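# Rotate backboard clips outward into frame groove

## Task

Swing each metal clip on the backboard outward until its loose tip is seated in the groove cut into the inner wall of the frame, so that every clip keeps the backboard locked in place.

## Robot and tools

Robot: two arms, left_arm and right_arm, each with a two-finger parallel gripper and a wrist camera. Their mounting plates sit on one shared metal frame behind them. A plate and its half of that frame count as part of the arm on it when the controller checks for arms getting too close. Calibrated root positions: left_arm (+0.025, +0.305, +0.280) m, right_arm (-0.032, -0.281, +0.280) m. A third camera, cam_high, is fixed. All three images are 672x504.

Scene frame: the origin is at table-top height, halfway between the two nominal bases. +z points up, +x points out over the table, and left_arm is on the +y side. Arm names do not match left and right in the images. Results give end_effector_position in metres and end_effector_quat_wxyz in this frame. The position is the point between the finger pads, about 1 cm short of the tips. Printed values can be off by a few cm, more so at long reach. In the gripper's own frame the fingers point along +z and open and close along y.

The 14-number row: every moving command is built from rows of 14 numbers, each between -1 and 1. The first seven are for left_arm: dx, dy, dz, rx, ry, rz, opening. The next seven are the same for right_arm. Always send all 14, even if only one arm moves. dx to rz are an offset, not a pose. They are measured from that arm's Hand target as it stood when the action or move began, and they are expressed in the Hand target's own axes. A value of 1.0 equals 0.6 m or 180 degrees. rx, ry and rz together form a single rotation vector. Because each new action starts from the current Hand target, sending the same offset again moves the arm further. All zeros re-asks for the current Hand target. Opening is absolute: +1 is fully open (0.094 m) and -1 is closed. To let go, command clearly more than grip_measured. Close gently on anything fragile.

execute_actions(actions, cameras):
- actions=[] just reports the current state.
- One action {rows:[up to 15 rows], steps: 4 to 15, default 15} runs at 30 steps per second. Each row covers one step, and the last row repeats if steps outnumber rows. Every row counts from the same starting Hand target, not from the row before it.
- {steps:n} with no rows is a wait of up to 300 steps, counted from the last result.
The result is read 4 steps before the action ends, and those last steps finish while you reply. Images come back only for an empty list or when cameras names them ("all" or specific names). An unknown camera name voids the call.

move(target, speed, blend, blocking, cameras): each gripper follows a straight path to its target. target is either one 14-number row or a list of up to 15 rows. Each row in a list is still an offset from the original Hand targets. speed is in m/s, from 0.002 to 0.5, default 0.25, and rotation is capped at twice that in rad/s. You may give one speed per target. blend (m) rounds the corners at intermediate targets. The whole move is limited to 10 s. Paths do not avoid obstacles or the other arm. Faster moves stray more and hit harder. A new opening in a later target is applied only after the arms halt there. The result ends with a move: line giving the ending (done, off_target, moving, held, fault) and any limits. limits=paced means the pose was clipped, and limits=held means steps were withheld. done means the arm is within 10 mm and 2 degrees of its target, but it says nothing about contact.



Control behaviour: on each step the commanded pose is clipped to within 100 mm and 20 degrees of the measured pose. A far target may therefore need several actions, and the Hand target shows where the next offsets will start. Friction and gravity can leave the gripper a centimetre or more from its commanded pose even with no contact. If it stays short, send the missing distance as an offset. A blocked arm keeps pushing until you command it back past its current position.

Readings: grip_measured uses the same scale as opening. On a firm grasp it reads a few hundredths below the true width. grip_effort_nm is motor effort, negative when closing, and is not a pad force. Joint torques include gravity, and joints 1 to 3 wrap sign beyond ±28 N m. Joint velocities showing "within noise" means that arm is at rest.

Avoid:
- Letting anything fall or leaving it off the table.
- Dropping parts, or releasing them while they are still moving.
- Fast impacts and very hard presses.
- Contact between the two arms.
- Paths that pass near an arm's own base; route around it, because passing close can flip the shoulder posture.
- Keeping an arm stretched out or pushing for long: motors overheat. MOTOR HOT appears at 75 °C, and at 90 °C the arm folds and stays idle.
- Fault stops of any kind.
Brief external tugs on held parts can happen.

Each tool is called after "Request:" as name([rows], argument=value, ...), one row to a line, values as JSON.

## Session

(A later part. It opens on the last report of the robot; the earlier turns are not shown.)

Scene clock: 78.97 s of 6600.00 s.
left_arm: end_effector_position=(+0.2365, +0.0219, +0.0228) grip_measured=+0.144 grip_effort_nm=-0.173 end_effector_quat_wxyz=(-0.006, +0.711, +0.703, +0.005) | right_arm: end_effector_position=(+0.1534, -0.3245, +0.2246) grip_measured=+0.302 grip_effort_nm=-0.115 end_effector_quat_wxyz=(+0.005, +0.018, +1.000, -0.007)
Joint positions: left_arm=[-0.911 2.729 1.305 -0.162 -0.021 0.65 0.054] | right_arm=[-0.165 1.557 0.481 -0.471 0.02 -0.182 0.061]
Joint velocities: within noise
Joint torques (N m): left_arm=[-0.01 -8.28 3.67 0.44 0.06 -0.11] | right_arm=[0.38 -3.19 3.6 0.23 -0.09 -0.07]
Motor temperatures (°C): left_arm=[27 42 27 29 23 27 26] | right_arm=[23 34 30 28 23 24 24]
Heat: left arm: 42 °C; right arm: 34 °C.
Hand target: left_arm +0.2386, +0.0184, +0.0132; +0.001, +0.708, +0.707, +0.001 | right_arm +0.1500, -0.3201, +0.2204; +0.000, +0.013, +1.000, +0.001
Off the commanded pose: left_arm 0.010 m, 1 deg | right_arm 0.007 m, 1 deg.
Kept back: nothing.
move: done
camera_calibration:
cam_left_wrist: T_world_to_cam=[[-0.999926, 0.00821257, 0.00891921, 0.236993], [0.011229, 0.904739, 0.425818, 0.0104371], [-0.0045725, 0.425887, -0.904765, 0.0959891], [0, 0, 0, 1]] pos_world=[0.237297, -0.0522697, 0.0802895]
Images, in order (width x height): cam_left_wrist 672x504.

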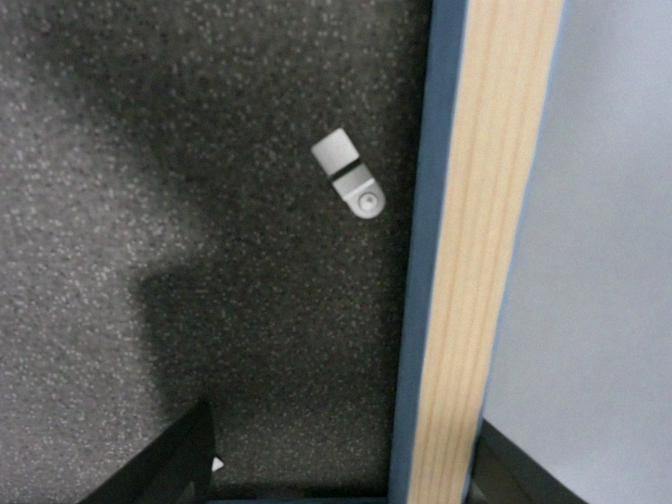

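Request:
move([
  [0,0,-0.03,0,0,0,0.14,0,0,0,0,0,0,0.3],
  [0,0,-0.065,0,0,0,0.5,0,0,0,0,0,0,0.3],
], speed=0.1, cameras=["cam_left_wrist"])

Scene clock: 80.53 s of 6600.00 s.
left_arm: end_effector_position=(+0.2387, +0.0195, +0.0450) grip_measured=+0.497 grip_effort_nm=0.168 end_effector_quat_wxyz=(+0.000, +0.710, +0.704, +0.003) | right_arm: end_effector_position=(+0.1534, -0.3245, +0.2246) grip_measured=+0.302 grip_effort_nm=-0.120 end_effector_quat_wxyz=(+0.005, +0.018, +1.000, -0.007)
Joint positions: left_arm=[-0.911 2.652 1.267 -0.188 -0.02 0.65 0.07] | right_arm=[-0.165 1.557 0.481 -0.471 0.02 -0.182 0.061]
Joint velocities: within noise
Joint torques (N m): left_arm=[-0.2 -13.33 1.73 0.11 0.04 -0.12] | right_arm=[0.42 -3.34 3.58 0.25 -0.08 -0.05]
Motor temperatures (°C): left_arm=[27 42 27 29 23 27 26] | right_arm=[23 34 30 28 23 24 24]
Heat: left arm: 42 °C; right arm: 34 °C.
Hand target: left_arm +0.2385, +0.0183, +0.0522; +0.001, +0.708, +0.707, +0.001 | right_arm +0.1500, -0.3201, +0.2204; +0.000, +0.013, +1.000, +0.001
Off the commanded pose: left_arm 0.007 m, 1 deg | right_arm 0.007 m, 1 deg.
Kept back: nothing.
move: done
camera_calibration:
cam_left_wrist: T_world_to_cam=[[-0.999975, 0.00656885, 0.00254794, 0.239311], [0.00703347, 0.909385, 0.415895, 0.00451923], [0.000414895, 0.415903, -0.909409, 0.116278], [0, 0, 0, 1]] pos_world=[0.239225, -0.054042, 0.103255]
Images, in order (width x height): cam_left_wrist 672x504.

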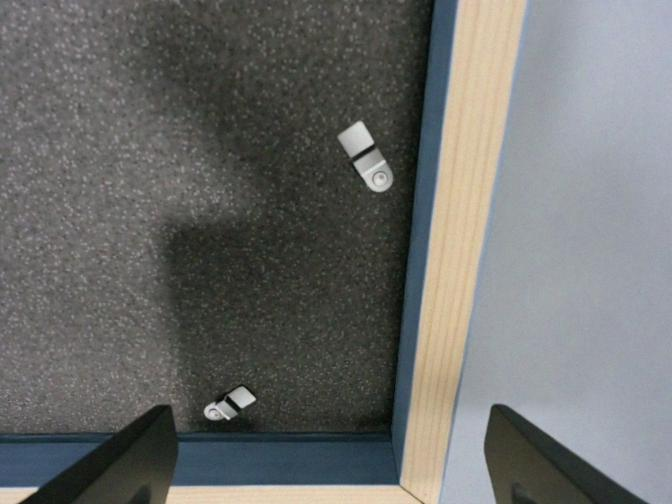

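Request:
move([
  [0.0695,0.0242,-0.0133,0,0,-0.5,0.2,0,0,0,0,0,0,0.3],
  [0.0445,0.04,-0.0133,0,0,-0.5,0.2,0,0,0,0,0,0,0.3],
  [0.0445,0.04,0.03,0,0,-0.5,0.2,0,0,0,0,0,0,0.3],
], speed=[0.15,0.06,0.06], cameras=["cam_left_wrist"])

Scene clock: 87.63 s of 6600.00 s.
left_arm: end_effector_position=(+0.2602, +0.0501, +0.0372) grip_measured=+0.203 grip_effort_nm=-0.120 end_effector_quat_wxyz=(-0.003, +0.004, +1.000, +0.006) | right_arm: end_effector_position=(+0.1534, -0.3245, +0.2246) grip_measured=+0.302 grip_effort_nm=-0.120 end_effector_quat_wxyz=(+0.005, +0.018, +1.000, -0.007)
Joint positions: left_arm=[-0.806 2.667 1.244 -0.161 -0.018 -0.82 0.057] | right_arm=[-0.165 1.557 0.481 -0.471 0.02 -0.182 0.061]
Joint velocities: within noise
Joint torques (N m): left_arm=[-0.42 -9.8 3.23 0.3 0.02 -0.12] | right_arm=[0.46 -3.18 3.51 0.27 -0.11 -0.07]
Motor temperatures (°C): left_arm=[27 42 27 29 23 26 26] | right_arm=[23 34 30 28 23 24 24]
Heat: left arm: 42 °C; right arm: 34 °C.
Hand target: left_arm +0.2625, +0.0451, +0.0342; +0.001, +0.001, +1.000, +0.000 | right_arm +0.1500, -0.3201, +0.2204; +0.000, +0.013, +1.000, +0.001
Off the commanded pose: left_arm 0.006 m, 1 deg | right_arm 0.007 m, 1 deg.
Kept back: nothing.
move: done
camera_calibration:
cam_left_wrist: T_world_to_cam=[[-0.0039743, -0.99998, -0.00493518, 0.0522297], [-0.908865, 0.00155373, 0.417088, 0.263499], [-0.417072, 0.00614304, -0.908853, 0.225577], [0, 0, 0, 1]] pos_world=[0.333775, 0.0504336, 0.0953721]
Images, in order (width x height): cam_left_wrist 672x504.

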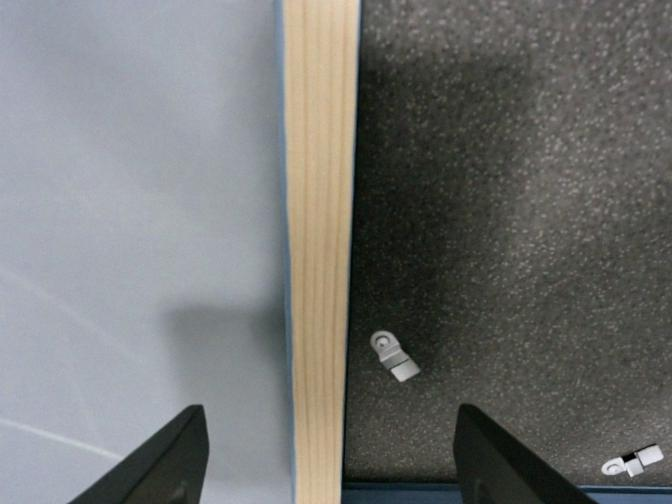

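Request:
move(target=[0,0.005,0.0295,0,0,0,0.2,0,0,0,0,0,0,0.3], speed=0.06, cameras=["cam_left_wrist"])

Request:
move(target=[0,0,0,0,0,0,-0.2,0,0,0,0,0,0,0.3], speed=0.06, cameras=["cam_left_wrist"])

Scene clock: 90.47 s of 6600.00 s.
left_arm: end_effector_position=(+0.2603, +0.0495, +0.0226) grip_measured=+0.203 grip_effort_nm=-0.110 end_effector_quat_wxyz=(-0.001, +0.003, +1.000, +0.004) | right_arm: end_effector_position=(+0.1534, -0.3245, +0.2246) grip_measured=+0.302 grip_effort_nm=-0.115 end_effector_quat_wxyz=(+0.005, +0.018, +1.000, -0.007)
Joint positions: left_arm=[-0.806 2.718 1.267 -0.127 -0.017 -0.82 0.056] | right_arm=[-0.165 1.557 0.481 -0.471 0.02 -0.182 0.061]
Joint velocities: within noise
Joint torques (N m): left_arm=[0.08 -9.09 3.08 0.33 0.02 -0.06] | right_arm=[0.39 -3.04 3.6 0.2 -0.08 -0.09]
Motor temperatures (°C): left_arm=[27 42 27 29 23 26 26] | right_arm=[23 34 30 28 23 24 24]
Heat: left arm: 42 °C; right arm: 34 °C.
Hand target: left_arm +0.2626, +0.0480, +0.0166; +0.001, +0.001, +1.000, +0.000 | right_arm +0.1500, -0.3201, +0.2204; +0.000, +0.013, +1.000, +0.001
Off the commanded pose: left_arm 0.007 m, 1 deg | right_arm 0.007 m, 1 deg.
Kept back: nothing.
move: done
camera_calibration:
cam_left_wrist: T_world_to_cam=[[-0.00387974, -0.999992, -0.000222808, 0.0513756], [-0.910243, 0.00343927, 0.414061, 0.27005], [-0.414057, 0.00180926, -0.910249, 0.211842], [0, 0, 0, 1]] pos_world=[0.333725, 0.0500632, 0.0810237]
Images, in order (width x height): cam_left_wrist 672x504.

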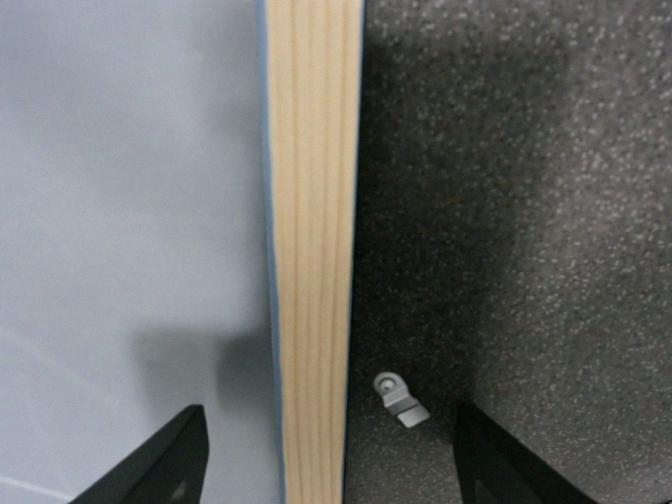

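Scene clock: 91.17 s of 6600.00 s.
left_arm: end_effector_position=(+0.2609, +0.0483, +0.0226) grip_measured=-0.197 grip_effort_nm=-0.125 end_effector_quat_wxyz=(+0.000, +0.003, +1.000, +0.001) | right_arm: end_effector_position=(+0.1534, -0.3245, +0.2246) grip_measured=+0.302 grip_effort_nm=-0.110 end_effector_quat_wxyz=(+0.005, +0.018, +1.000, -0.007)
Joint positions: left_arm=[-0.806 2.718 1.267 -0.122 -0.015 -0.82 0.038] | right_arm=[-0.165 1.557 0.481 -0.471 0.02 -0.182 0.061]
Joint velocities: within noise
Joint torques (N m): left_arm=[0.06 -9.1 3.11 0.31 -0.01 -0.07] | right_arm=[0.54 -3.03 3.52 0.23 -0.08 -0.08]
Motor temperatures (°C): left_arm=[27 42 27 29 23 26 26] | right_arm=[23 34 30 28 23 24 24]
Heat: left arm: 42 °C; right arm: 34 °C.
Hand target: left_arm +0.2626, +0.0480, +0.0166; +0.001, +0.001, +1.000, +0.000 | right_arm +0.1500, -0.3201, +0.2204; +0.000, +0.013, +1.000, +0.001
Off the commanded pose: left_arm 0.006 m, 0 deg | right_arm 0.007 m, 1 deg.
Kept back: nothing.
move: done
camera_calibration:
cam_left_wrist: T_world_to_cam=[[-0.00380542, -0.99998, 0.00496866, 0.0500573], [-0.910935, 0.00551624, 0.412512, 0.270659], [-0.412532, -0.00295635, -0.910939, 0.211907], [0, 0, 0, 1]] pos_world=[0.334162, 0.0491898, 0.0811353]
Images, in order (width x height): cam_left_wrist 672x504.

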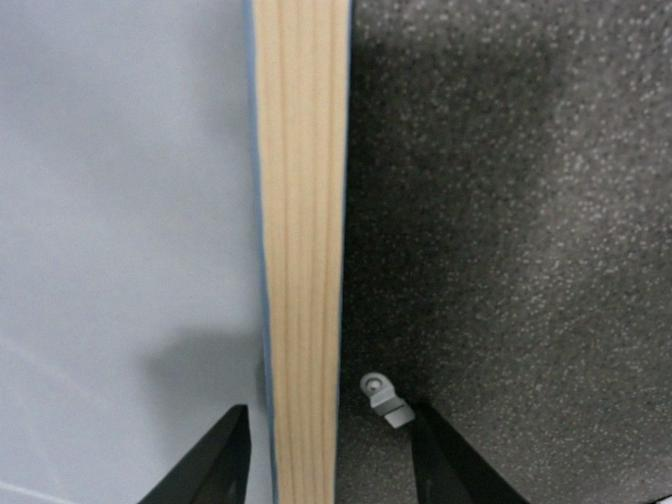

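Request:
move(target=[0,0,0.008,0,0,0,-0.4,0,0,0,0,0,0,0.3], speed=0.06, cameras=["cam_left_wrist"])

Request:
zoom_image(camera="cam_left_wrist", region=[270, 350, 430, 500])

Request:
move(target=[0,0,0,0,0,0,-0.53,0,0,0,0,0,0,0.3], speed=0.06, cameras=["cam_left_wrist"])

Request:
zoom_image(camera="cam_left_wrist", region=[270, 350, 430, 500])

Scene clock: 92.10 s of 6600.00 s.
left_arm: end_effector_position=(+0.2609, +0.0471, +0.0220) grip_measured=-0.397 grip_effort_nm=-0.159 end_effector_quat_wxyz=(-0.002, +0.003, +1.000, -0.001) | right_arm: end_effector_position=(+0.1534, -0.3245, +0.2246) grip_measured=+0.302 grip_effort_nm=-0.115 end_effector_quat_wxyz=(+0.005, +0.018, +1.000, -0.007)
Joint positions: left_arm=[-0.806 2.721 1.271 -0.124 -0.01 -0.82 0.028] | right_arm=[-0.165 1.557 0.481 -0.471 0.02 -0.182 0.061]
Joint velocities: within noise
Joint torques (N m): left_arm=[0.09 -7.95 3.37 0.37 -0.06 -0.06] | right_arm=[0.49 -2.96 3.48 0.23 -0.11 -0.05]
Motor temperatures (°C): left_arm=[27 42 27 29 23 26 26] | right_arm=[23 34 30 28 23 24 24]
Heat: left arm: 42 °C; right arm: 34 °C.
Hand target: left_arm +0.2625, +0.0482, +0.0117; +0.001, +0.001, +1.000, +0.000 | right_arm +0.1500, -0.3201, +0.2204; +0.000, +0.013, +1.000, +0.001
Off the commanded pose: left_arm 0.010 m, 0 deg | right_arm 0.007 m, 1 deg.
Kept back: nothing.
move: done
camera_calibration:
cam_left_wrist: T_world_to_cam=[[-0.00377121, -0.999958, 0.00836195, 0.0487733], [-0.909649, 0.00690366, 0.415321, 0.270424], [-0.415361, -0.00604017, -0.909636, 0.21224], [0, 0, 0, 1]] pos_world=[0.334331, 0.0481863, 0.0803402]
Images, in order (width x height): cam_left_wrist 672x504.

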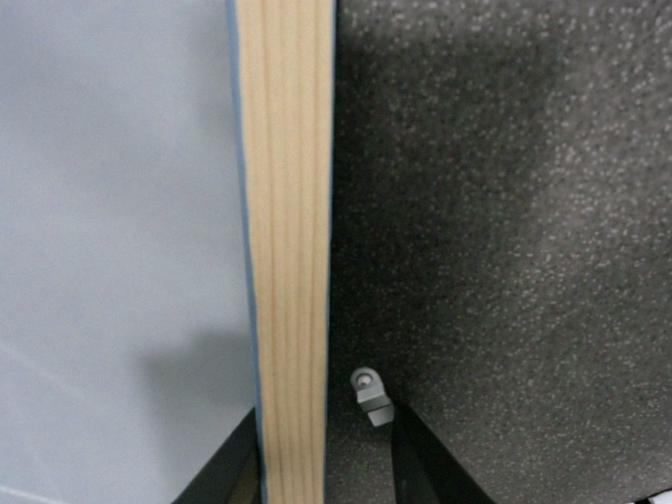

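Scaled by 3.150 from the camera's 672x504 image, which has a finer 960x720 frame.

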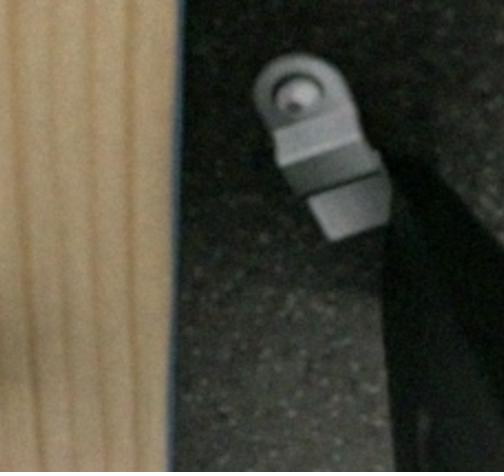

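Scene clock: 92.80 s of 6600.00 s.
left_arm: end_effector_position=(+0.2601, +0.0489, +0.0220) grip_measured=-0.525 grip_effort_nm=-0.232 end_effector_quat_wxyz=(-0.004, +0.005, +1.000, +0.003) | right_arm: end_effector_position=(+0.1534, -0.3245, +0.2246) grip_measured=+0.302 grip_effort_nm=-0.115 end_effector_quat_wxyz=(+0.005, +0.018, +1.000, -0.007)
Joint positions: left_arm=[-0.805 2.721 1.271 -0.131 -0.012 -0.816 0.022] | right_arm=[-0.165 1.557 0.481 -0.471 0.02 -0.182 0.061]
Joint velocities: within noise
Joint torques (N m): left_arm=[-0.01 -7.95 3.36 0.44 -0.04 -0.09] | right_arm=[0.44 -3.29 3.55 0.27 -0.08 -0.08]
Motor temperatures (°C): left_arm=[27 42 27 29 23 26 26] | right_arm=[23 34 30 28 23 24 24]
Heat: left arm: 42 °C; right arm: 34 °C.
Hand target: left_arm +0.2625, +0.0481, +0.0117; +0.001, +0.001, +1.000, +0.000 | right_arm +0.1500, -0.3201, +0.2204; +0.000, +0.013, +1.000, +0.001
Off the commanded pose: left_arm 0.011 m, 1 deg | right_arm 0.007 m, 1 deg.
Kept back: nothing.
move: off_target (left_arm)
camera_calibration:
cam_left_wrist: T_world_to_cam=[[-0.00614775, -0.999979, 0.00202668, 0.0513111], [-0.908044, 0.00643138, 0.418826, 0.269274], [-0.41883, 0.000734519, -0.908064, 0.212488], [0, 0, 0, 1]] pos_world=[0.333824, 0.0494221, 0.0800698]
Images, in order (width x height): cam_left_wrist 672x504.

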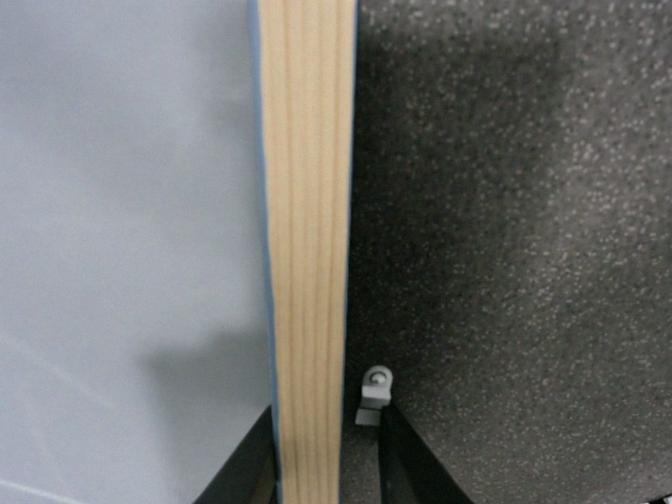

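Scaled by 3.150 from the camera's 672x504 image, which has a finer 960x720 frame.

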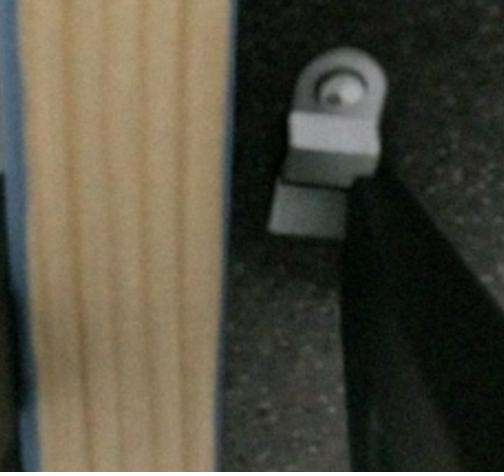

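Request:
move(target=[0,0,0,0,0,0,-0.6,0,0,0,0,0,0,0.3], speed=0.06, cameras=["cam_left_wrist"])

Request:
move(target=[0,0,0,0,0,0,-0.68,0,0,0,0,0,0,0.3], speed=0.06, cameras=["cam_left_wrist"])

Request:
zoom_image(camera="cam_left_wrist", region=[270, 350, 430, 500])

Scene clock: 93.73 s of 6600.00 s.
left_arm: end_effector_position=(+0.2598, +0.0499, +0.0220) grip_measured=-0.596 grip_effort_nm=-0.208 end_effector_quat_wxyz=(-0.004, +0.005, +1.000, +0.005) | right_arm: end_effector_position=(+0.1534, -0.3245, +0.2246) grip_measured=+0.302 grip_effort_nm=-0.120 end_effector_quat_wxyz=(+0.005, +0.018, +1.000, -0.007)
Joint positions: left_arm=[-0.805 2.721 1.271 -0.135 -0.014 -0.816 0.019] | right_arm=[-0.165 1.557 0.481 -0.471 0.02 -0.182 0.061]
Joint velocities: within noise
Joint torques (N m): left_arm=[-0.03 -7.97 3.34 0.47 -0.02 -0.1] | right_arm=[0.47 -3.11 3.58 0.26 -0.06 -0.04]
Motor temperatures (°C): left_arm=[27 42 27 29 23 26 26] | right_arm=[23 34 30 28 23 24 24]
Heat: left arm: 42 °C; right arm: 34 °C.
Hand target: left_arm +0.2626, +0.0481, +0.0117; +0.001, +0.001, +1.000, +0.000 | right_arm +0.1500, -0.3201, +0.2204; +0.000, +0.013, +1.000, +0.001
Off the commanded pose: left_arm 0.011 m, 1 deg | right_arm 0.007 m, 1 deg.
Kept back: nothing.
move: off_target (left_arm)
camera_calibration:
cam_left_wrist: T_world_to_cam=[[-0.00622071, -0.999979, -0.00206248, 0.0524363], [-0.907543, 0.00477956, 0.419931, 0.268922], [-0.419913, 0.00448406, -0.907553, 0.212454], [0, 0, 0, 1]] pos_world=[0.333596, 0.0501972, 0.0799924]
Images, in order (width x height): cam_left_wrist 672x504.

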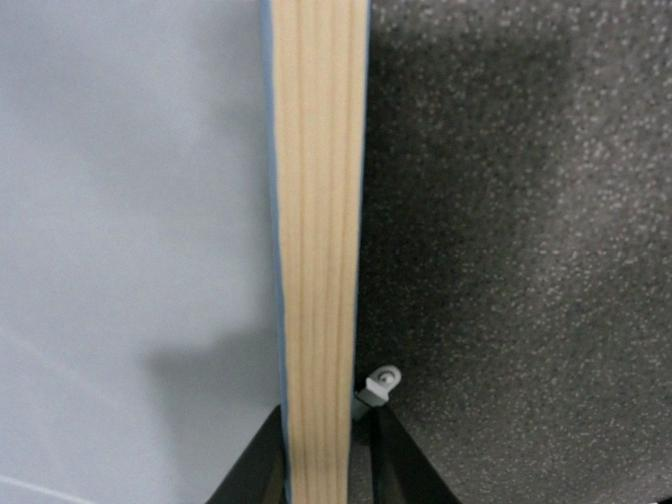

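Scene clock: 94.43 s of 6600.00 s.
left_arm: end_effector_position=(+0.2598, +0.0513, +0.0220) grip_measured=-0.676 grip_effort_nm=-0.193 end_effector_quat_wxyz=(-0.005, +0.004, +1.000, +0.007) | right_arm: end_effector_position=(+0.1534, -0.3245, +0.2246) grip_measured=+0.302 grip_effort_nm=-0.115 end_effector_quat_wxyz=(+0.005, +0.018, +1.000, -0.007)
Joint positions: left_arm=[-0.804 2.721 1.271 -0.139 -0.017 -0.816 0.015] | right_arm=[-0.165 1.557 0.481 -0.471 0.02 -0.182 0.061]
Joint velocities: within noise
Joint torques (N m): left_arm=[-0.1 -7.97 3.32 0.5 0.01 -0.1] | right_arm=[0.47 -3.11 3.49 0.2 -0.07 -0.04]
Motor temperatures (°C): left_arm=[27 41 27 29 23 26 26] | right_arm=[23 34 30 28 23 24 24]
Heat: left arm: 41 °C; right arm: 34 °C.
Hand target: left_arm +0.2626, +0.0482, +0.0117; +0.001, +0.001, +1.000, +0.000 | right_arm +0.1500, -0.3201, +0.2204; +0.000, +0.013, +1.000, +0.001
Off the commanded pose: left_arm 0.011 m, 1 deg | right_arm 0.007 m, 1 deg.
Kept back: nothing.
move: off_target (left_arm)
camera_calibration:
cam_left_wrist: T_world_to_cam=[[-0.00518206, -0.99996, -0.00722148, 0.0536863], [-0.907286, 0.00166497, 0.42051, 0.268972], [-0.420482, 0.00873105, -0.907259, 0.212373], [0, 0, 0, 1]] pos_world=[0.333611, 0.0513821, 0.0799594]
Images, in order (width x height): cam_left_wrist 672x504.

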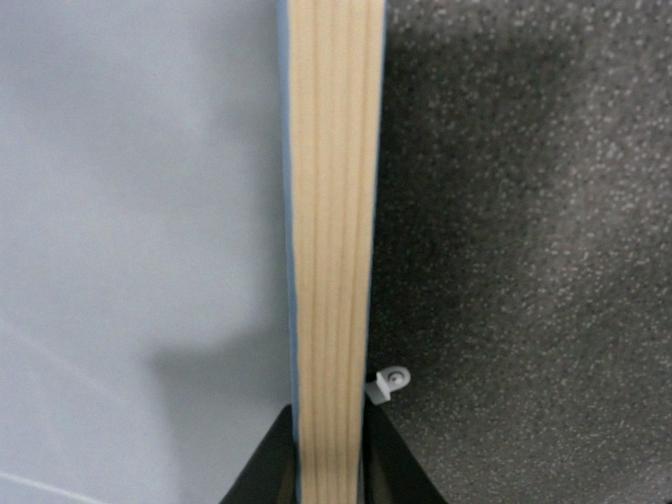

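Scaled by 3.150 from the camera's 672x504 image, which has a finer 960x720 frame.

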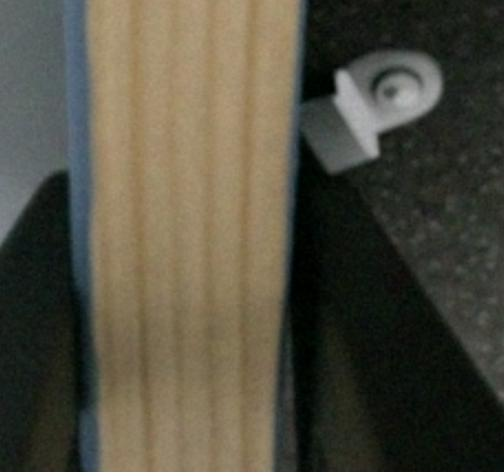

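Request:
move([
  [0,0,0,0,0,0,0,0,0,0,0,0,0,0.3],
  [0,0,-0.06,0,0,0,0,0,0,0,0,0,0,0.3],
  [0.0067,0.027,-0.06,0,0,0,0,0,0,0,0,0,0,0.3],
  [-0.0075,0.0033,-0.06,0,0,0,0,0,0,0,0,0,0,0.3],
  [-0.0075,0.0033,0,0,0,0,0,0,0,0,0,0,0,0.3],
], speed=[0.1,0.1,0.1,0.06,0.06], cameras=["cam_left_wrist"])

Scene clock: 97.20 s of 6600.00 s.
left_arm: end_effector_position=(+0.2669, +0.0515, +0.0222) grip_measured=-0.003 grip_effort_nm=0.164 end_effector_quat_wxyz=(-0.003, -0.002, +1.000, +0.003) | right_arm: end_effector_position=(+0.1534, -0.3245, +0.2246) grip_measured=+0.302 grip_effort_nm=-0.120 end_effector_quat_wxyz=(+0.005, +0.018, +1.000, -0.007)
Joint positions: left_arm=[-0.787 2.723 1.283 -0.139 -0.014 -0.811 0.047] | right_arm=[-0.165 1.557 0.481 -0.471 0.02 -0.182 0.061]
Joint velocities: within noise
Joint torques (N m): left_arm=[-0.39 -8.06 3.18 0.46 -0.02 -0.02] | right_arm=[0.4 -3.11 3.63 0.25 -0.08 -0.06]
Motor temperatures (°C): left_arm=[27 41 27 29 23 26 26] | right_arm=[23 34 30 28 23 24 24]
Heat: left arm: 41 °C; right arm: 34 °C.
Hand target: left_arm +0.2672, +0.0499, +0.0118; +0.001, +0.001, +1.000, +0.000 | right_arm +0.1500, -0.3201, +0.2204; +0.000, +0.013, +1.000, +0.001
Off the commanded pose: left_arm 0.011 m, 1 deg | right_arm 0.007 m, 1 deg.
Kept back: nothing.
move: off_target (left_arm)
camera_calibration:
cam_left_wrist: T_world_to_cam=[[0.00720331, -0.999973, 0.0016911, 0.0504252], [-0.908978, -0.00584295, 0.416803, 0.276253], [-0.416782, -0.00453954, -0.908995, 0.215235], [0, 0, 0, 1]] pos_world=[0.34045, 0.053015, 0.0804194]
Images, in order (width x height): cam_left_wrist 672x504.

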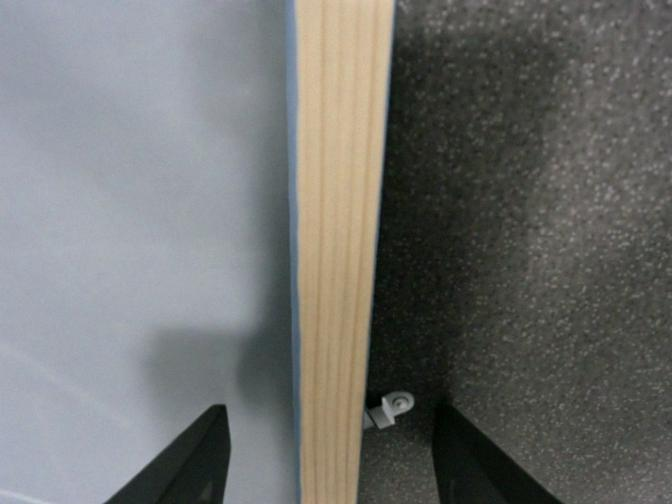

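Request:
move([
  [0,0,-0.06,0,0,0,0,0,0,0,0,0,0,0.3],
  [0.0167,0.027,-0.06,0,0,0,0,0,0,0,0,0,0,0.3],
  [0.0055,0.000,-0.06,0,0,0,0,0,0,0,0,0,0,0.3],
  [0.0055,0.000,0,0,0,0,0,0,0,0,0,0,0,0.3],
], speed=[0.1,0.1,0.06,0.06], cameras=["cam_left_wrist"])

Scene clock: 99.27 s of 6600.00 s.
left_arm: end_effector_position=(+0.2636, +0.0518, +0.0221) grip_measured=-0.003 grip_effort_nm=0.164 end_effector_quat_wxyz=(-0.004, +0.002, +1.000, +0.002) | right_arm: end_effector_position=(+0.1534, -0.3245, +0.2246) grip_measured=+0.302 grip_effort_nm=-0.120 end_effector_quat_wxyz=(+0.005, +0.018, +1.000, -0.007)
Joint positions: left_arm=[-0.792 2.72 1.271 -0.131 -0.012 -0.809 0.047] | right_arm=[-0.165 1.557 0.481 -0.471 0.02 -0.182 0.061]
Joint velocities: within noise
Joint torques (N m): left_arm=[-0.51 -8.02 3.14 0.47 -0.04 -0.09] | right_arm=[0.5 -3.15 3.59 0.27 -0.1 -0.05]
Motor temperatures (°C): left_arm=[27 41 27 29 23 26 26] | right_arm=[23 34 30 28 23 24 24]
Heat: left arm: 41 °C; right arm: 34 °C.
Hand target: left_arm +0.2639, +0.0501, +0.0117; +0.001, +0.001, +1.000, +0.000 | right_arm +0.1500, -0.3201, +0.2204; +0.000, +0.013, +1.000, +0.001
Off the commanded pose: left_arm 0.010 m, 1 deg | right_arm 0.007 m, 1 deg.
Kept back: nothing.
move: done
camera_calibration:
cam_left_wrist: T_world_to_cam=[[-0.000416947, -0.999997, 0.00251243, 0.0527482], [-0.908215, 0.00143014, 0.418501, 0.272655], [-0.418503, -0.00210734, -0.908213, 0.214043], [0, 0, 0, 1]] pos_world=[0.337229, 0.0528092, 0.0801579]
Images, in order (width x height): cam_left_wrist 672x504.

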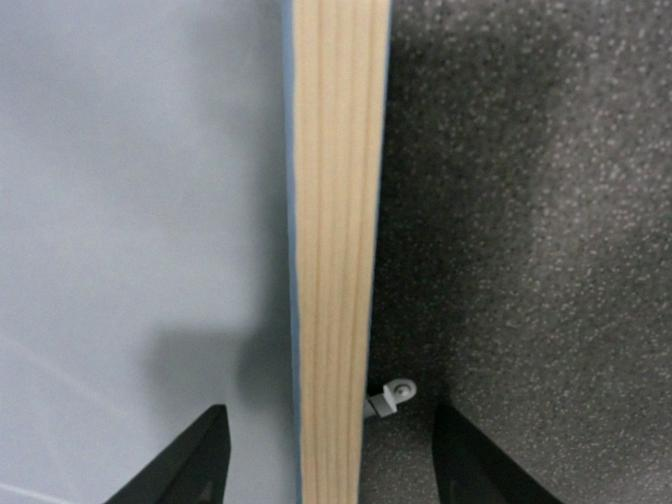

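Pivot row is in the right place (v≈390). Closing in stages.

Request:
move(target=[0,0,0,0,0,0,-0.6,0,0,0,0,0,0,0.3], cameras=["cam_left_wrist"])

Request:
zoom_image(camera="cam_left_wrist", region=[270, 350, 430, 500])

Request:
move(target=[0,0,0,0,0,0,-0.68,0,0,0,0,0,0,0.3], cameras=["cam_left_wrist"])

Request:
zoom_image(camera="cam_left_wrist", region=[270, 350, 430, 500])

Scene clock: 100.20 s of 6600.00 s.
left_arm: end_effector_position=(+0.2653, +0.0489, +0.0220) grip_measured=-0.595 grip_effort_nm=-0.266 end_effector_quat_wxyz=(-0.001, +0.001, +1.000, -0.003) | right_arm: end_effector_position=(+0.1534, -0.3245, +0.2246) grip_measured=+0.302 grip_effort_nm=-0.115 end_effector_quat_wxyz=(+0.005, +0.018, +1.000, -0.007)
Joint positions: left_arm=[-0.792 2.722 1.275 -0.122 -0.008 -0.809 0.019] | right_arm=[-0.165 1.557 0.481 -0.471 0.02 -0.182 0.061]
Joint velocities: within noise
Joint torques (N m): left_arm=[-0.53 -8.12 2.91 0.4 -0.09 -0.1] | right_arm=[0.44 -3.15 3.38 0.24 -0.09 -0.01]
Motor temperatures (°C): left_arm=[27 41 27 29 23 26 26] | right_arm=[23 34 30 28 23 24 24]
Heat: left arm: 41 °C; right arm: 34 °C.
Hand target: left_arm +0.2637, +0.0501, +0.0117; +0.001, +0.001, +1.000, +0.000 | right_arm +0.1500, -0.3201, +0.2204; +0.000, +0.013, +1.000, +0.001
Off the commanded pose: left_arm 0.010 m, 0 deg | right_arm 0.007 m, 1 deg.
Kept back: nothing.
move: done
camera_calibration:
cam_left_wrist: T_world_to_cam=[[0.0000916815, -0.99991, 0.0134255, 0.0494423], [-0.910117, 0.00547947, 0.414316, 0.274686], [-0.414352, -0.0122568, -0.910034, 0.2141], [0, 0, 0, 1]] pos_world=[0.338704, 0.0505569, 0.0803674]
Images, in order (width x height): cam_left_wrist 672x504.

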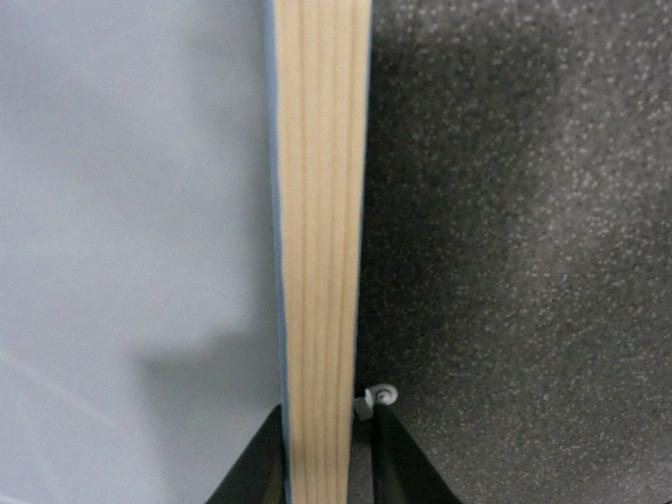

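Scaled by 3.150 from the camera's 672x504 image, which has a finer 960x720 frame.

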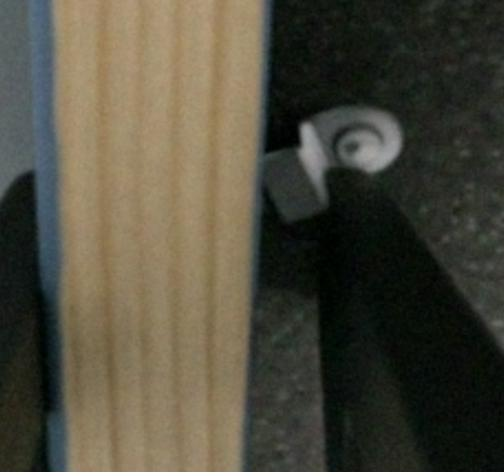

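Scene clock: 100.90 s of 6600.00 s.
left_arm: end_effector_position=(+0.2651, +0.0494, +0.0220) grip_measured=-0.681 grip_effort_nm=0.066 end_effector_quat_wxyz=(-0.002, +0.002, +1.000, -0.002) | right_arm: end_effector_position=(+0.1534, -0.3245, +0.2246) grip_measured=+0.302 grip_effort_nm=-0.110 end_effector_quat_wxyz=(+0.005, +0.018, +1.000, -0.007)
Joint positions: left_arm=[-0.792 2.722 1.275 -0.124 -0.009 -0.809 0.015] | right_arm=[-0.165 1.557 0.481 -0.471 0.02 -0.182 0.061]
Joint velocities: within noise
Joint torques (N m): left_arm=[-0.51 -8.12 2.92 0.42 -0.07 -0.1] | right_arm=[0.51 -3.15 3.67 0.27 -0.11 -0.02]
Motor temperatures (°C): left_arm=[27 41 27 29 23 26 26] | right_arm=[23 34 30 28 23 24 24]
Heat: left arm: 41 °C; right arm: 34 °C.
Hand target: left_arm +0.2637, +0.0501, +0.0117; +0.001, +0.001, +1.000, +0.000 | right_arm +0.1500, -0.3201, +0.2204; +0.000, +0.013, +1.000, +0.001
Off the commanded pose: left_arm 0.010 m, 0 deg | right_arm 0.007 m, 1 deg.
Kept back: nothing.
move: done
camera_calibration:
cam_left_wrist: T_world_to_cam=[[-0.000310286, -0.99994, 0.0109784, 0.0501574], [-0.909807, 0.00483866, 0.415003, 0.274397], [-0.415031, -0.00985944, -0.909754, 0.214059], [0, 0, 0, 1]] pos_world=[0.338505, 0.0509372, 0.0803153]
Images, in order (width x height): cam_left_wrist 672x504.

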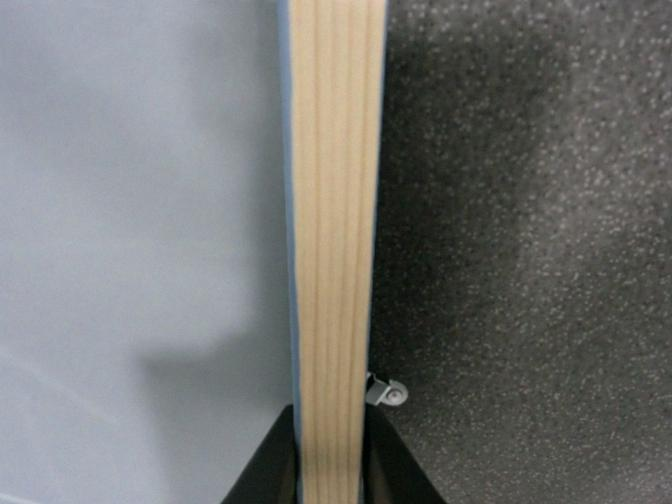

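Scaled by 3.150 from the camera's 672x504 image, which has a finer 960x720 frame.

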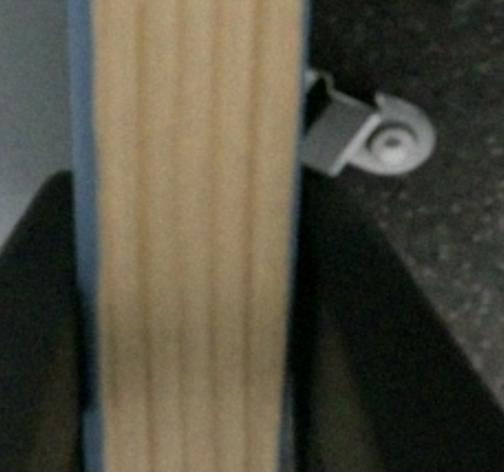

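Request:
move([
  [0,0,0,0,0,0,0.1,0,0,0,0,0,0,0.3],
  [0,0,-0.06,0,0,0,0,0,0,0,0,0,0,0.3],
  [-0.023,0.025,-0.06,0,0,0,0,0,0,0,0,0,0,0.3],
  [-0.039,0.000,-0.06,0,0,0,0,0,0,0,0,0,0,0.3],
  [-0.039,0.000,0,0,0,0,0,0,0,0,0,0,0,0.3],
], speed=[0.1,0.1,0.1,0.06,0.06], cameras=["cam_left_wrist"])

Scene clock: 104.93 s of 6600.00 s.
left_arm: end_effector_position=(+0.2869, +0.0513, +0.0223) grip_measured=+0.003 grip_effort_nm=-0.110 end_effector_quat_wxyz=(-0.004, -0.005, +1.000, +0.001) | right_arm: end_effector_position=(+0.1534, -0.3245, +0.2246) grip_measured=+0.302 grip_effort_nm=-0.110 end_effector_quat_wxyz=(+0.005, +0.018, +1.000, -0.007)
Joint positions: left_arm=[-0.746 2.743 1.354 -0.19 -0.01 -0.775 0.047] | right_arm=[-0.165 1.557 0.481 -0.471 0.02 -0.182 0.061]
Joint velocities: within noise
Joint torques (N m): left_arm=[-0.51 -8.42 3.43 0.45 -0.06 0.02] | right_arm=[0.27 -3.02 3.52 0.25 -0.11 -0.06]
Motor temperatures (°C): left_arm=[27 41 27 29 23 26 26] | right_arm=[23 34 30 28 23 24 24]
Heat: left arm: 41 °C; right arm: 34 °C.
Hand target: left_arm +0.2872, +0.0501, +0.0117; +0.001, +0.001, +1.000, +0.000 | right_arm +0.1499, -0.3201, +0.2204; +0.000, +0.013, +1.000, +0.001
Off the commanded pose: left_arm 0.011 m, 1 deg | right_arm 0.007 m, 1 deg.
Kept back: nothing.
move: off_target (left_arm)
camera_calibration:
cam_left_wrist: T_world_to_cam=[[0.0125925, -0.999908, 0.00501441, 0.0484874], [-0.907918, -0.00933257, 0.419045, 0.294217], [-0.418959, -0.00982949, -0.907952, 0.224584], [0, 0, 0, 1]] pos_world=[0.360606, 0.0534363, 0.0803785]
Images, in order (width x height): cam_left_wrist 672x504.

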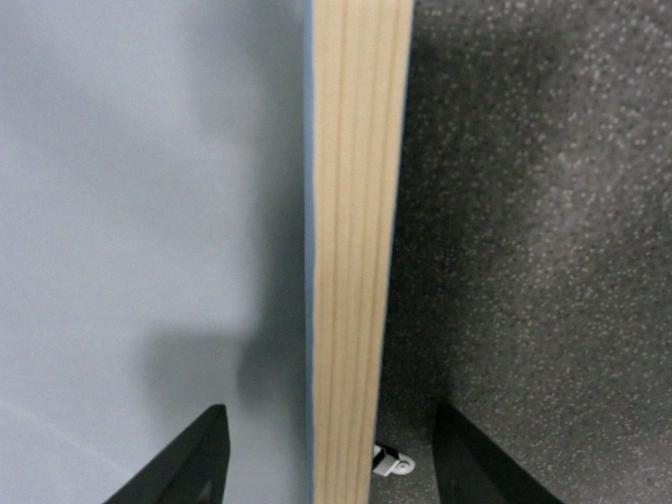

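Request:
move(target=[0,0,0,0,0,0,-0.55,0,0,0,0,0,0,0.3], cameras=["cam_left_wrist"])

Request:
move(target=[0,0,0,0,0,0,-0.63,0,0,0,0,0,0,0.3], cameras=["cam_left_wrist"])

Request:
zoom_image(camera="cam_left_wrist", region=[310, 380, 440, 504])

Scene clock: 105.87 s of 6600.00 s.
left_arm: end_effector_position=(+0.2895, +0.0480, +0.0223) grip_measured=-0.547 grip_effort_nm=-0.125 end_effector_quat_wxyz=(+0.000, -0.005, +1.000, -0.005) | right_arm: end_effector_position=(+0.1534, -0.3245, +0.2246) grip_measured=+0.302 grip_effort_nm=-0.115 end_effector_quat_wxyz=(+0.005, +0.018, +1.000, -0.007)
Joint positions: left_arm=[-0.746 2.744 1.357 -0.177 -0.006 -0.775 0.021] | right_arm=[-0.165 1.557 0.481 -0.471 0.02 -0.182 0.061]
Joint velocities: within noise
Joint torques (N m): left_arm=[-0.49 -8.55 3.22 0.35 -0.1 0.02] | right_arm=[0.4 -3.19 3.45 0.3 -0.09 -0.07]
Motor temperatures (°C): left_arm=[27 41 27 29 23 26 26] | right_arm=[23 34 30 28 23 24 24]
Heat: left arm: 41 °C; right arm: 34 °C.
Hand target: left_arm +0.2872, +0.0501, +0.0117; +0.001, +0.001, +1.000, +0.000 | right_arm +0.1499, -0.3201, +0.2204; +0.000, +0.013, +1.000, +0.001
Off the commanded pose: left_arm 0.011 m, 1 deg | right_arm 0.007 m, 1 deg.
Kept back: nothing.
move: off_target (left_arm)
camera_calibration:
cam_left_wrist: T_world_to_cam=[[0.0123201, -0.999764, 0.017908, 0.044867], [-0.911162, -0.00384791, 0.41203, 0.297344], [-0.411864, -0.0213933, -0.910994, 0.224106], [0, 0, 0, 1]] pos_world=[0.362677, 0.0507949, 0.0808414]
Images, in order (width x height): cam_left_wrist 672x504.

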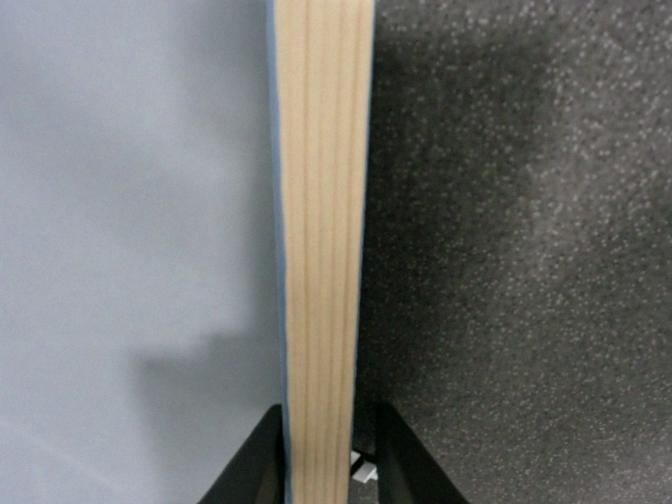

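Scene clock: 106.57 s of 6600.00 s.
left_arm: end_effector_position=(+0.2893, +0.0480, +0.0223) grip_measured=-0.627 grip_effort_nm=-0.139 end_effector_quat_wxyz=(+0.000, -0.005, +1.000, -0.005) | right_arm: end_effector_position=(+0.1534, -0.3245, +0.2246) grip_measured=+0.302 grip_effort_nm=-0.115 end_effector_quat_wxyz=(+0.005, +0.018, +1.000, -0.007)
Joint positions: left_arm=[-0.746 2.744 1.357 -0.178 -0.006 -0.775 0.018] | right_arm=[-0.165 1.557 0.481 -0.471 0.02 -0.182 0.061]
Joint velocities: within noise
Joint torques (N m): left_arm=[-0.51 -8.57 3.22 0.36 -0.1 0.02] | right_arm=[0.32 -3.17 3.58 0.23 -0.07 -0.05]
Motor temperatures (°C): left_arm=[27 40 27 29 23 26 26] | right_arm=[23 34 30 28 23 24 24]
Heat: left arm: 40 °C; right arm: 34 °C.
Hand target: left_arm +0.2872, +0.0501, +0.0117; +0.001, +0.001, +1.000, +0.000 | right_arm +0.1499, -0.3201, +0.2204; +0.000, +0.013, +1.000, +0.001
Off the commanded pose: left_arm 0.011 m, 1 deg | right_arm 0.007 m, 1 deg.
Kept back: nothing.
move: off_target (left_arm)
camera_calibration:
cam_left_wrist: T_world_to_cam=[[0.0123214, -0.999768, 0.0176442, 0.0449574], [-0.910826, -0.00394056, 0.412771, 0.297068], [-0.412606, -0.0211567, -0.910664, 0.224228], [0, 0, 0, 1]] pos_world=[0.362541, 0.0508615, 0.0807818]
Images, in order (width x height): cam_left_wrist 672x504.

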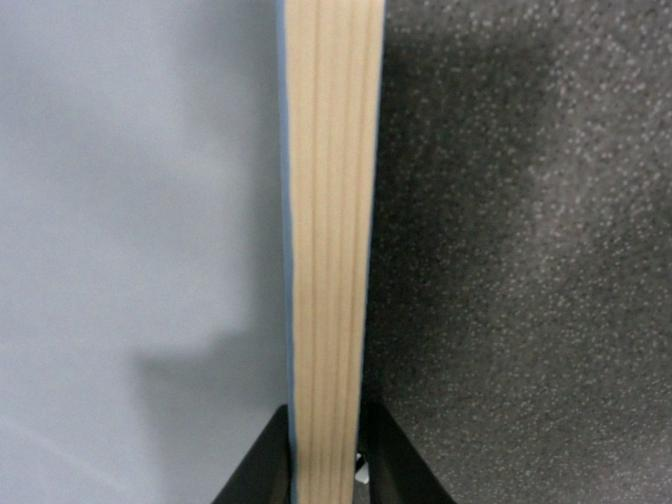

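Scaled by 3.877 from the camera's 672x504 image, which has a finer 960x720 frame.

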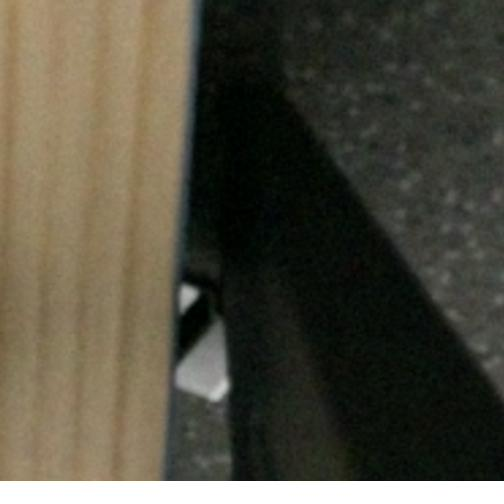

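Request:
move(target=[0,0,0,0,0,0,-0.7,0,0,0,0,0,0,0.3], cameras=["cam_left_wrist"])

Request:
zoom_image(camera="cam_left_wrist", region=[310, 380, 440, 504])

Request:
move(target=[0,0,0,0,0,0,0,0,0,0,0,0,0,0.3], cameras=["cam_left_wrist"])

Request:
zoom_image(camera="cam_left_wrist", region=[310, 380, 440, 504])

Scene clock: 107.50 s of 6600.00 s.
left_arm: end_effector_position=(+0.2889, +0.0492, +0.0223) grip_measured=-0.696 grip_effort_nm=-0.168 end_effector_quat_wxyz=(-0.001, -0.004, +1.000, -0.003) | right_arm: end_effector_position=(+0.1534, -0.3245, +0.2246) grip_measured=+0.302 grip_effort_nm=-0.110 end_effector_quat_wxyz=(+0.005, +0.018, +1.000, -0.007)
Joint positions: left_arm=[-0.746 2.744 1.357 -0.182 -0.009 -0.775 0.014] | right_arm=[-0.165 1.557 0.481 -0.471 0.02 -0.182 0.061]
Joint velocities: within noise
Joint torques (N m): left_arm=[-0.5 -8.54 3.21 0.4 -0.08 0.02] | right_arm=[0.47 -3.11 3.54 0.25 -0.1 -0.05]
Motor temperatures (°C): left_arm=[27 40 27 29 23 26 26] | right_arm=[23 34 30 28 23 24 24]
Heat: left arm: 40 °C; right arm: 34 °C.
Hand target: left_arm +0.2872, +0.0502, +0.0117; +0.001, +0.001, +1.000, +0.000 | right_arm +0.1499, -0.3201, +0.2204; +0.000, +0.013, +1.000, +0.001
Off the commanded pose: left_arm 0.011 m, 1 deg | right_arm 0.007 m, 1 deg.
Kept back: nothing.
move: off_target (left_arm)
camera_calibration:
cam_left_wrist: T_world_to_cam=[[0.01191, -0.999851, 0.0125265, 0.0463138], [-0.910454, -0.00566381, 0.413571, 0.296693], [-0.413439, -0.0163304, -0.910386, 0.224087], [0, 0, 0, 1]] pos_world=[0.36222, 0.0516468, 0.0807215]
Images, in order (width x height): cam_left_wrist 672x504.

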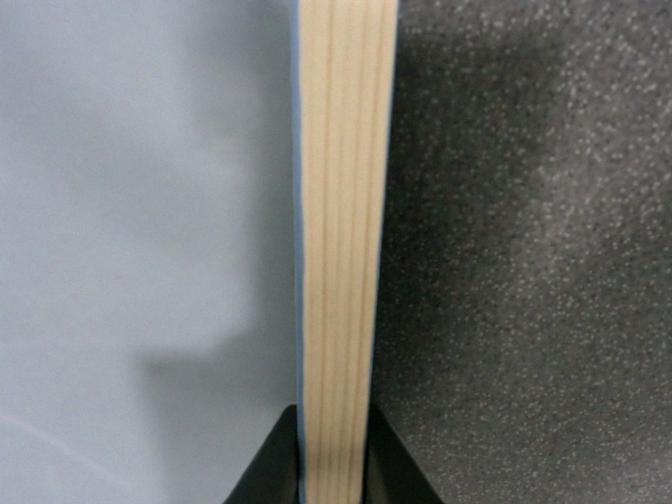

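Scaled by 3.877 from the camera's 672x504 image, which has a finer 960x720 frame.

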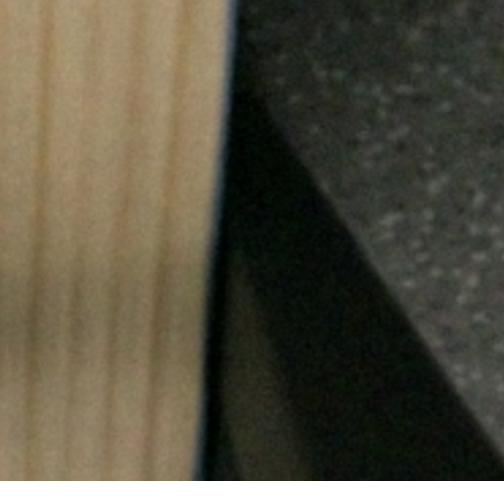

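Scene clock: 108.20 s of 6600.00 s.
left_arm: end_effector_position=(+0.2891, +0.0494, +0.0222) grip_measured=-0.003 grip_effort_nm=0.178 end_effector_quat_wxyz=(+0.000, -0.004, +1.000, -0.002) | right_arm: end_effector_position=(+0.1534, -0.3245, +0.2246) grip_measured=+0.302 grip_effort_nm=-0.110 end_effector_quat_wxyz=(+0.005, +0.018, +1.000, -0.007)
Joint positions: left_arm=[-0.746 2.744 1.357 -0.182 -0.011 -0.775 0.047] | right_arm=[-0.165 1.557 0.481 -0.471 0.02 -0.182 0.061]
Joint velocities: within noise
Joint torques (N m): left_arm=[-0.53 -8.57 3.21 0.4 -0.05 0.02] | right_arm=[0.35 -3.22 3.7 0.28 -0.1 -0.05]
Motor temperatures (°C): left_arm=[27 40 27 29 23 26 26] | right_arm=[23 34 30 28 23 24 24]
Heat: left arm: 40 °C; right arm: 34 °C.
Hand target: left_arm +0.2872, +0.0501, +0.0117; +0.001, +0.001, +1.000, +0.000 | right_arm +0.1499, -0.3201, +0.2204; +0.000, +0.013, +1.000, +0.001
Off the commanded pose: left_arm 0.011 m, 1 deg | right_arm 0.007 m, 1 deg.
Kept back: nothing.
move: off_target (left_arm)
camera_calibration:
cam_left_wrist: T_world_to_cam=[[0.0118992, -0.999867, 0.0111675, 0.0465902], [-0.911, -0.00623595, 0.412359, 0.297123], [-0.412234, -0.0150804, -0.910953, 0.22379], [0, 0, 0, 1]] pos_world=[0.362379, 0.0518117, 0.0808203]
Images, in order (width x height): cam_left_wrist 672x504.

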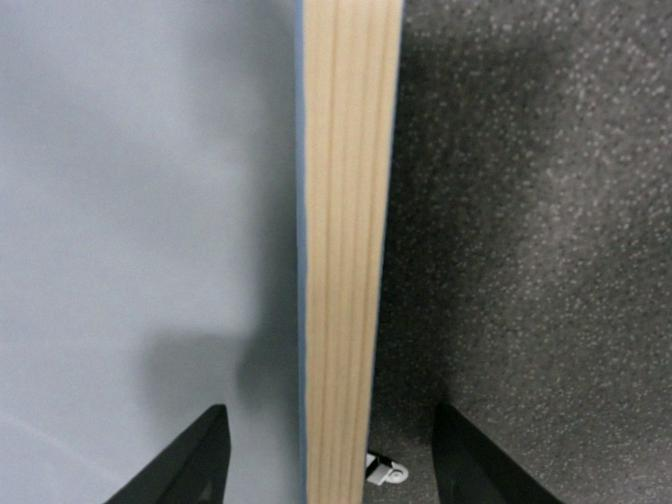

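Scaled by 3.877 from the camera's 672x504 image, which has a finer 960x720 frame.

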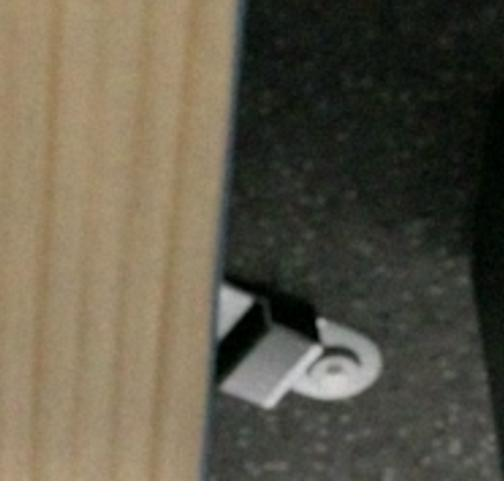

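Request:
move([
  [0,0,-0.06,0,0,0,0,0,0,0,0,0,0,0.3],
  [0.02,0.025,-0.06,0,0,0,0,0,0,0,0,0,0,0.3],
  [0.0083,0.0017,-0.06,0,0,0,0,0,0,0,0,0,0,0.3],
  [0.0083,0.0017,0,0,0,0,0,0,0,0,0,0,0,0.3],
], speed=[0.1,0.1,0.06,0.06], cameras=["cam_left_wrist"])

Scene clock: 110.23 s of 6600.00 s.
left_arm: end_effector_position=(+0.2820, +0.0519, +0.0223) grip_measured=-0.003 grip_effort_nm=0.168 end_effector_quat_wxyz=(-0.004, +0.000, +1.000, +0.001) | right_arm: end_effector_position=(+0.1534, -0.3245, +0.2246) grip_measured=+0.302 grip_effort_nm=-0.115 end_effector_quat_wxyz=(+0.005, +0.018, +1.000, -0.007)
Joint positions: left_arm=[-0.754 2.736 1.333 -0.173 -0.01 -0.773 0.047] | right_arm=[-0.165 1.557 0.481 -0.471 0.02 -0.182 0.061]
Joint velocities: within noise
Joint torques (N m): left_arm=[-0.47 -8.35 3.33 0.44 -0.06 -0.07] | right_arm=[0.27 -3.02 3.71 0.26 -0.13 -0.06]
Motor temperatures (°C): left_arm=[27 40 27 29 23 26 26] | right_arm=[23 34 30 28 23 24 24]
Heat: left arm: 40 °C; right arm: 34 °C.
Hand target: left_arm +0.2823, +0.0510, +0.0118; +0.001, +0.001, +1.000, +0.000 | right_arm +0.1499, -0.3201, +0.2204; +0.000, +0.013, +1.000, +0.001
Off the commanded pose: left_arm 0.011 m, 0 deg | right_arm 0.007 m, 1 deg.
Kept back: nothing.
move: off_target (left_arm)
camera_calibration:
cam_left_wrist: T_world_to_cam=[[0.00230863, -0.999978, 0.0061823, 0.0520296], [-0.908228, 0.000490387, 0.418475, 0.289396], [-0.418469, -0.00658104, -0.908207, 0.222174], [0, 0, 0, 1]] pos_world=[0.355691, 0.0533487, 0.0803534]
Images, in order (width x height): cam_left_wrist 672x504.

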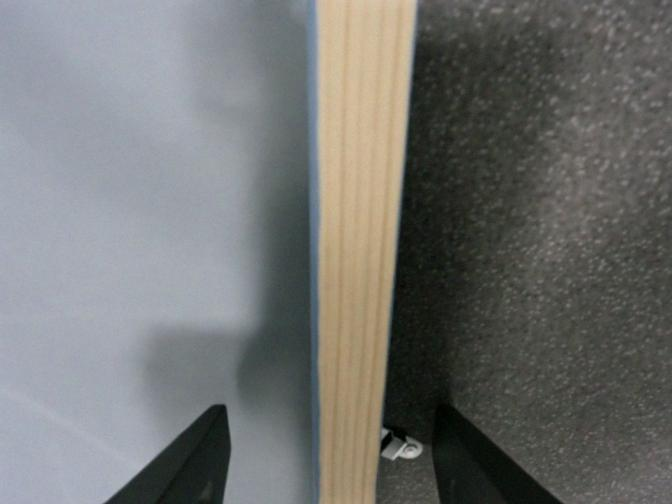

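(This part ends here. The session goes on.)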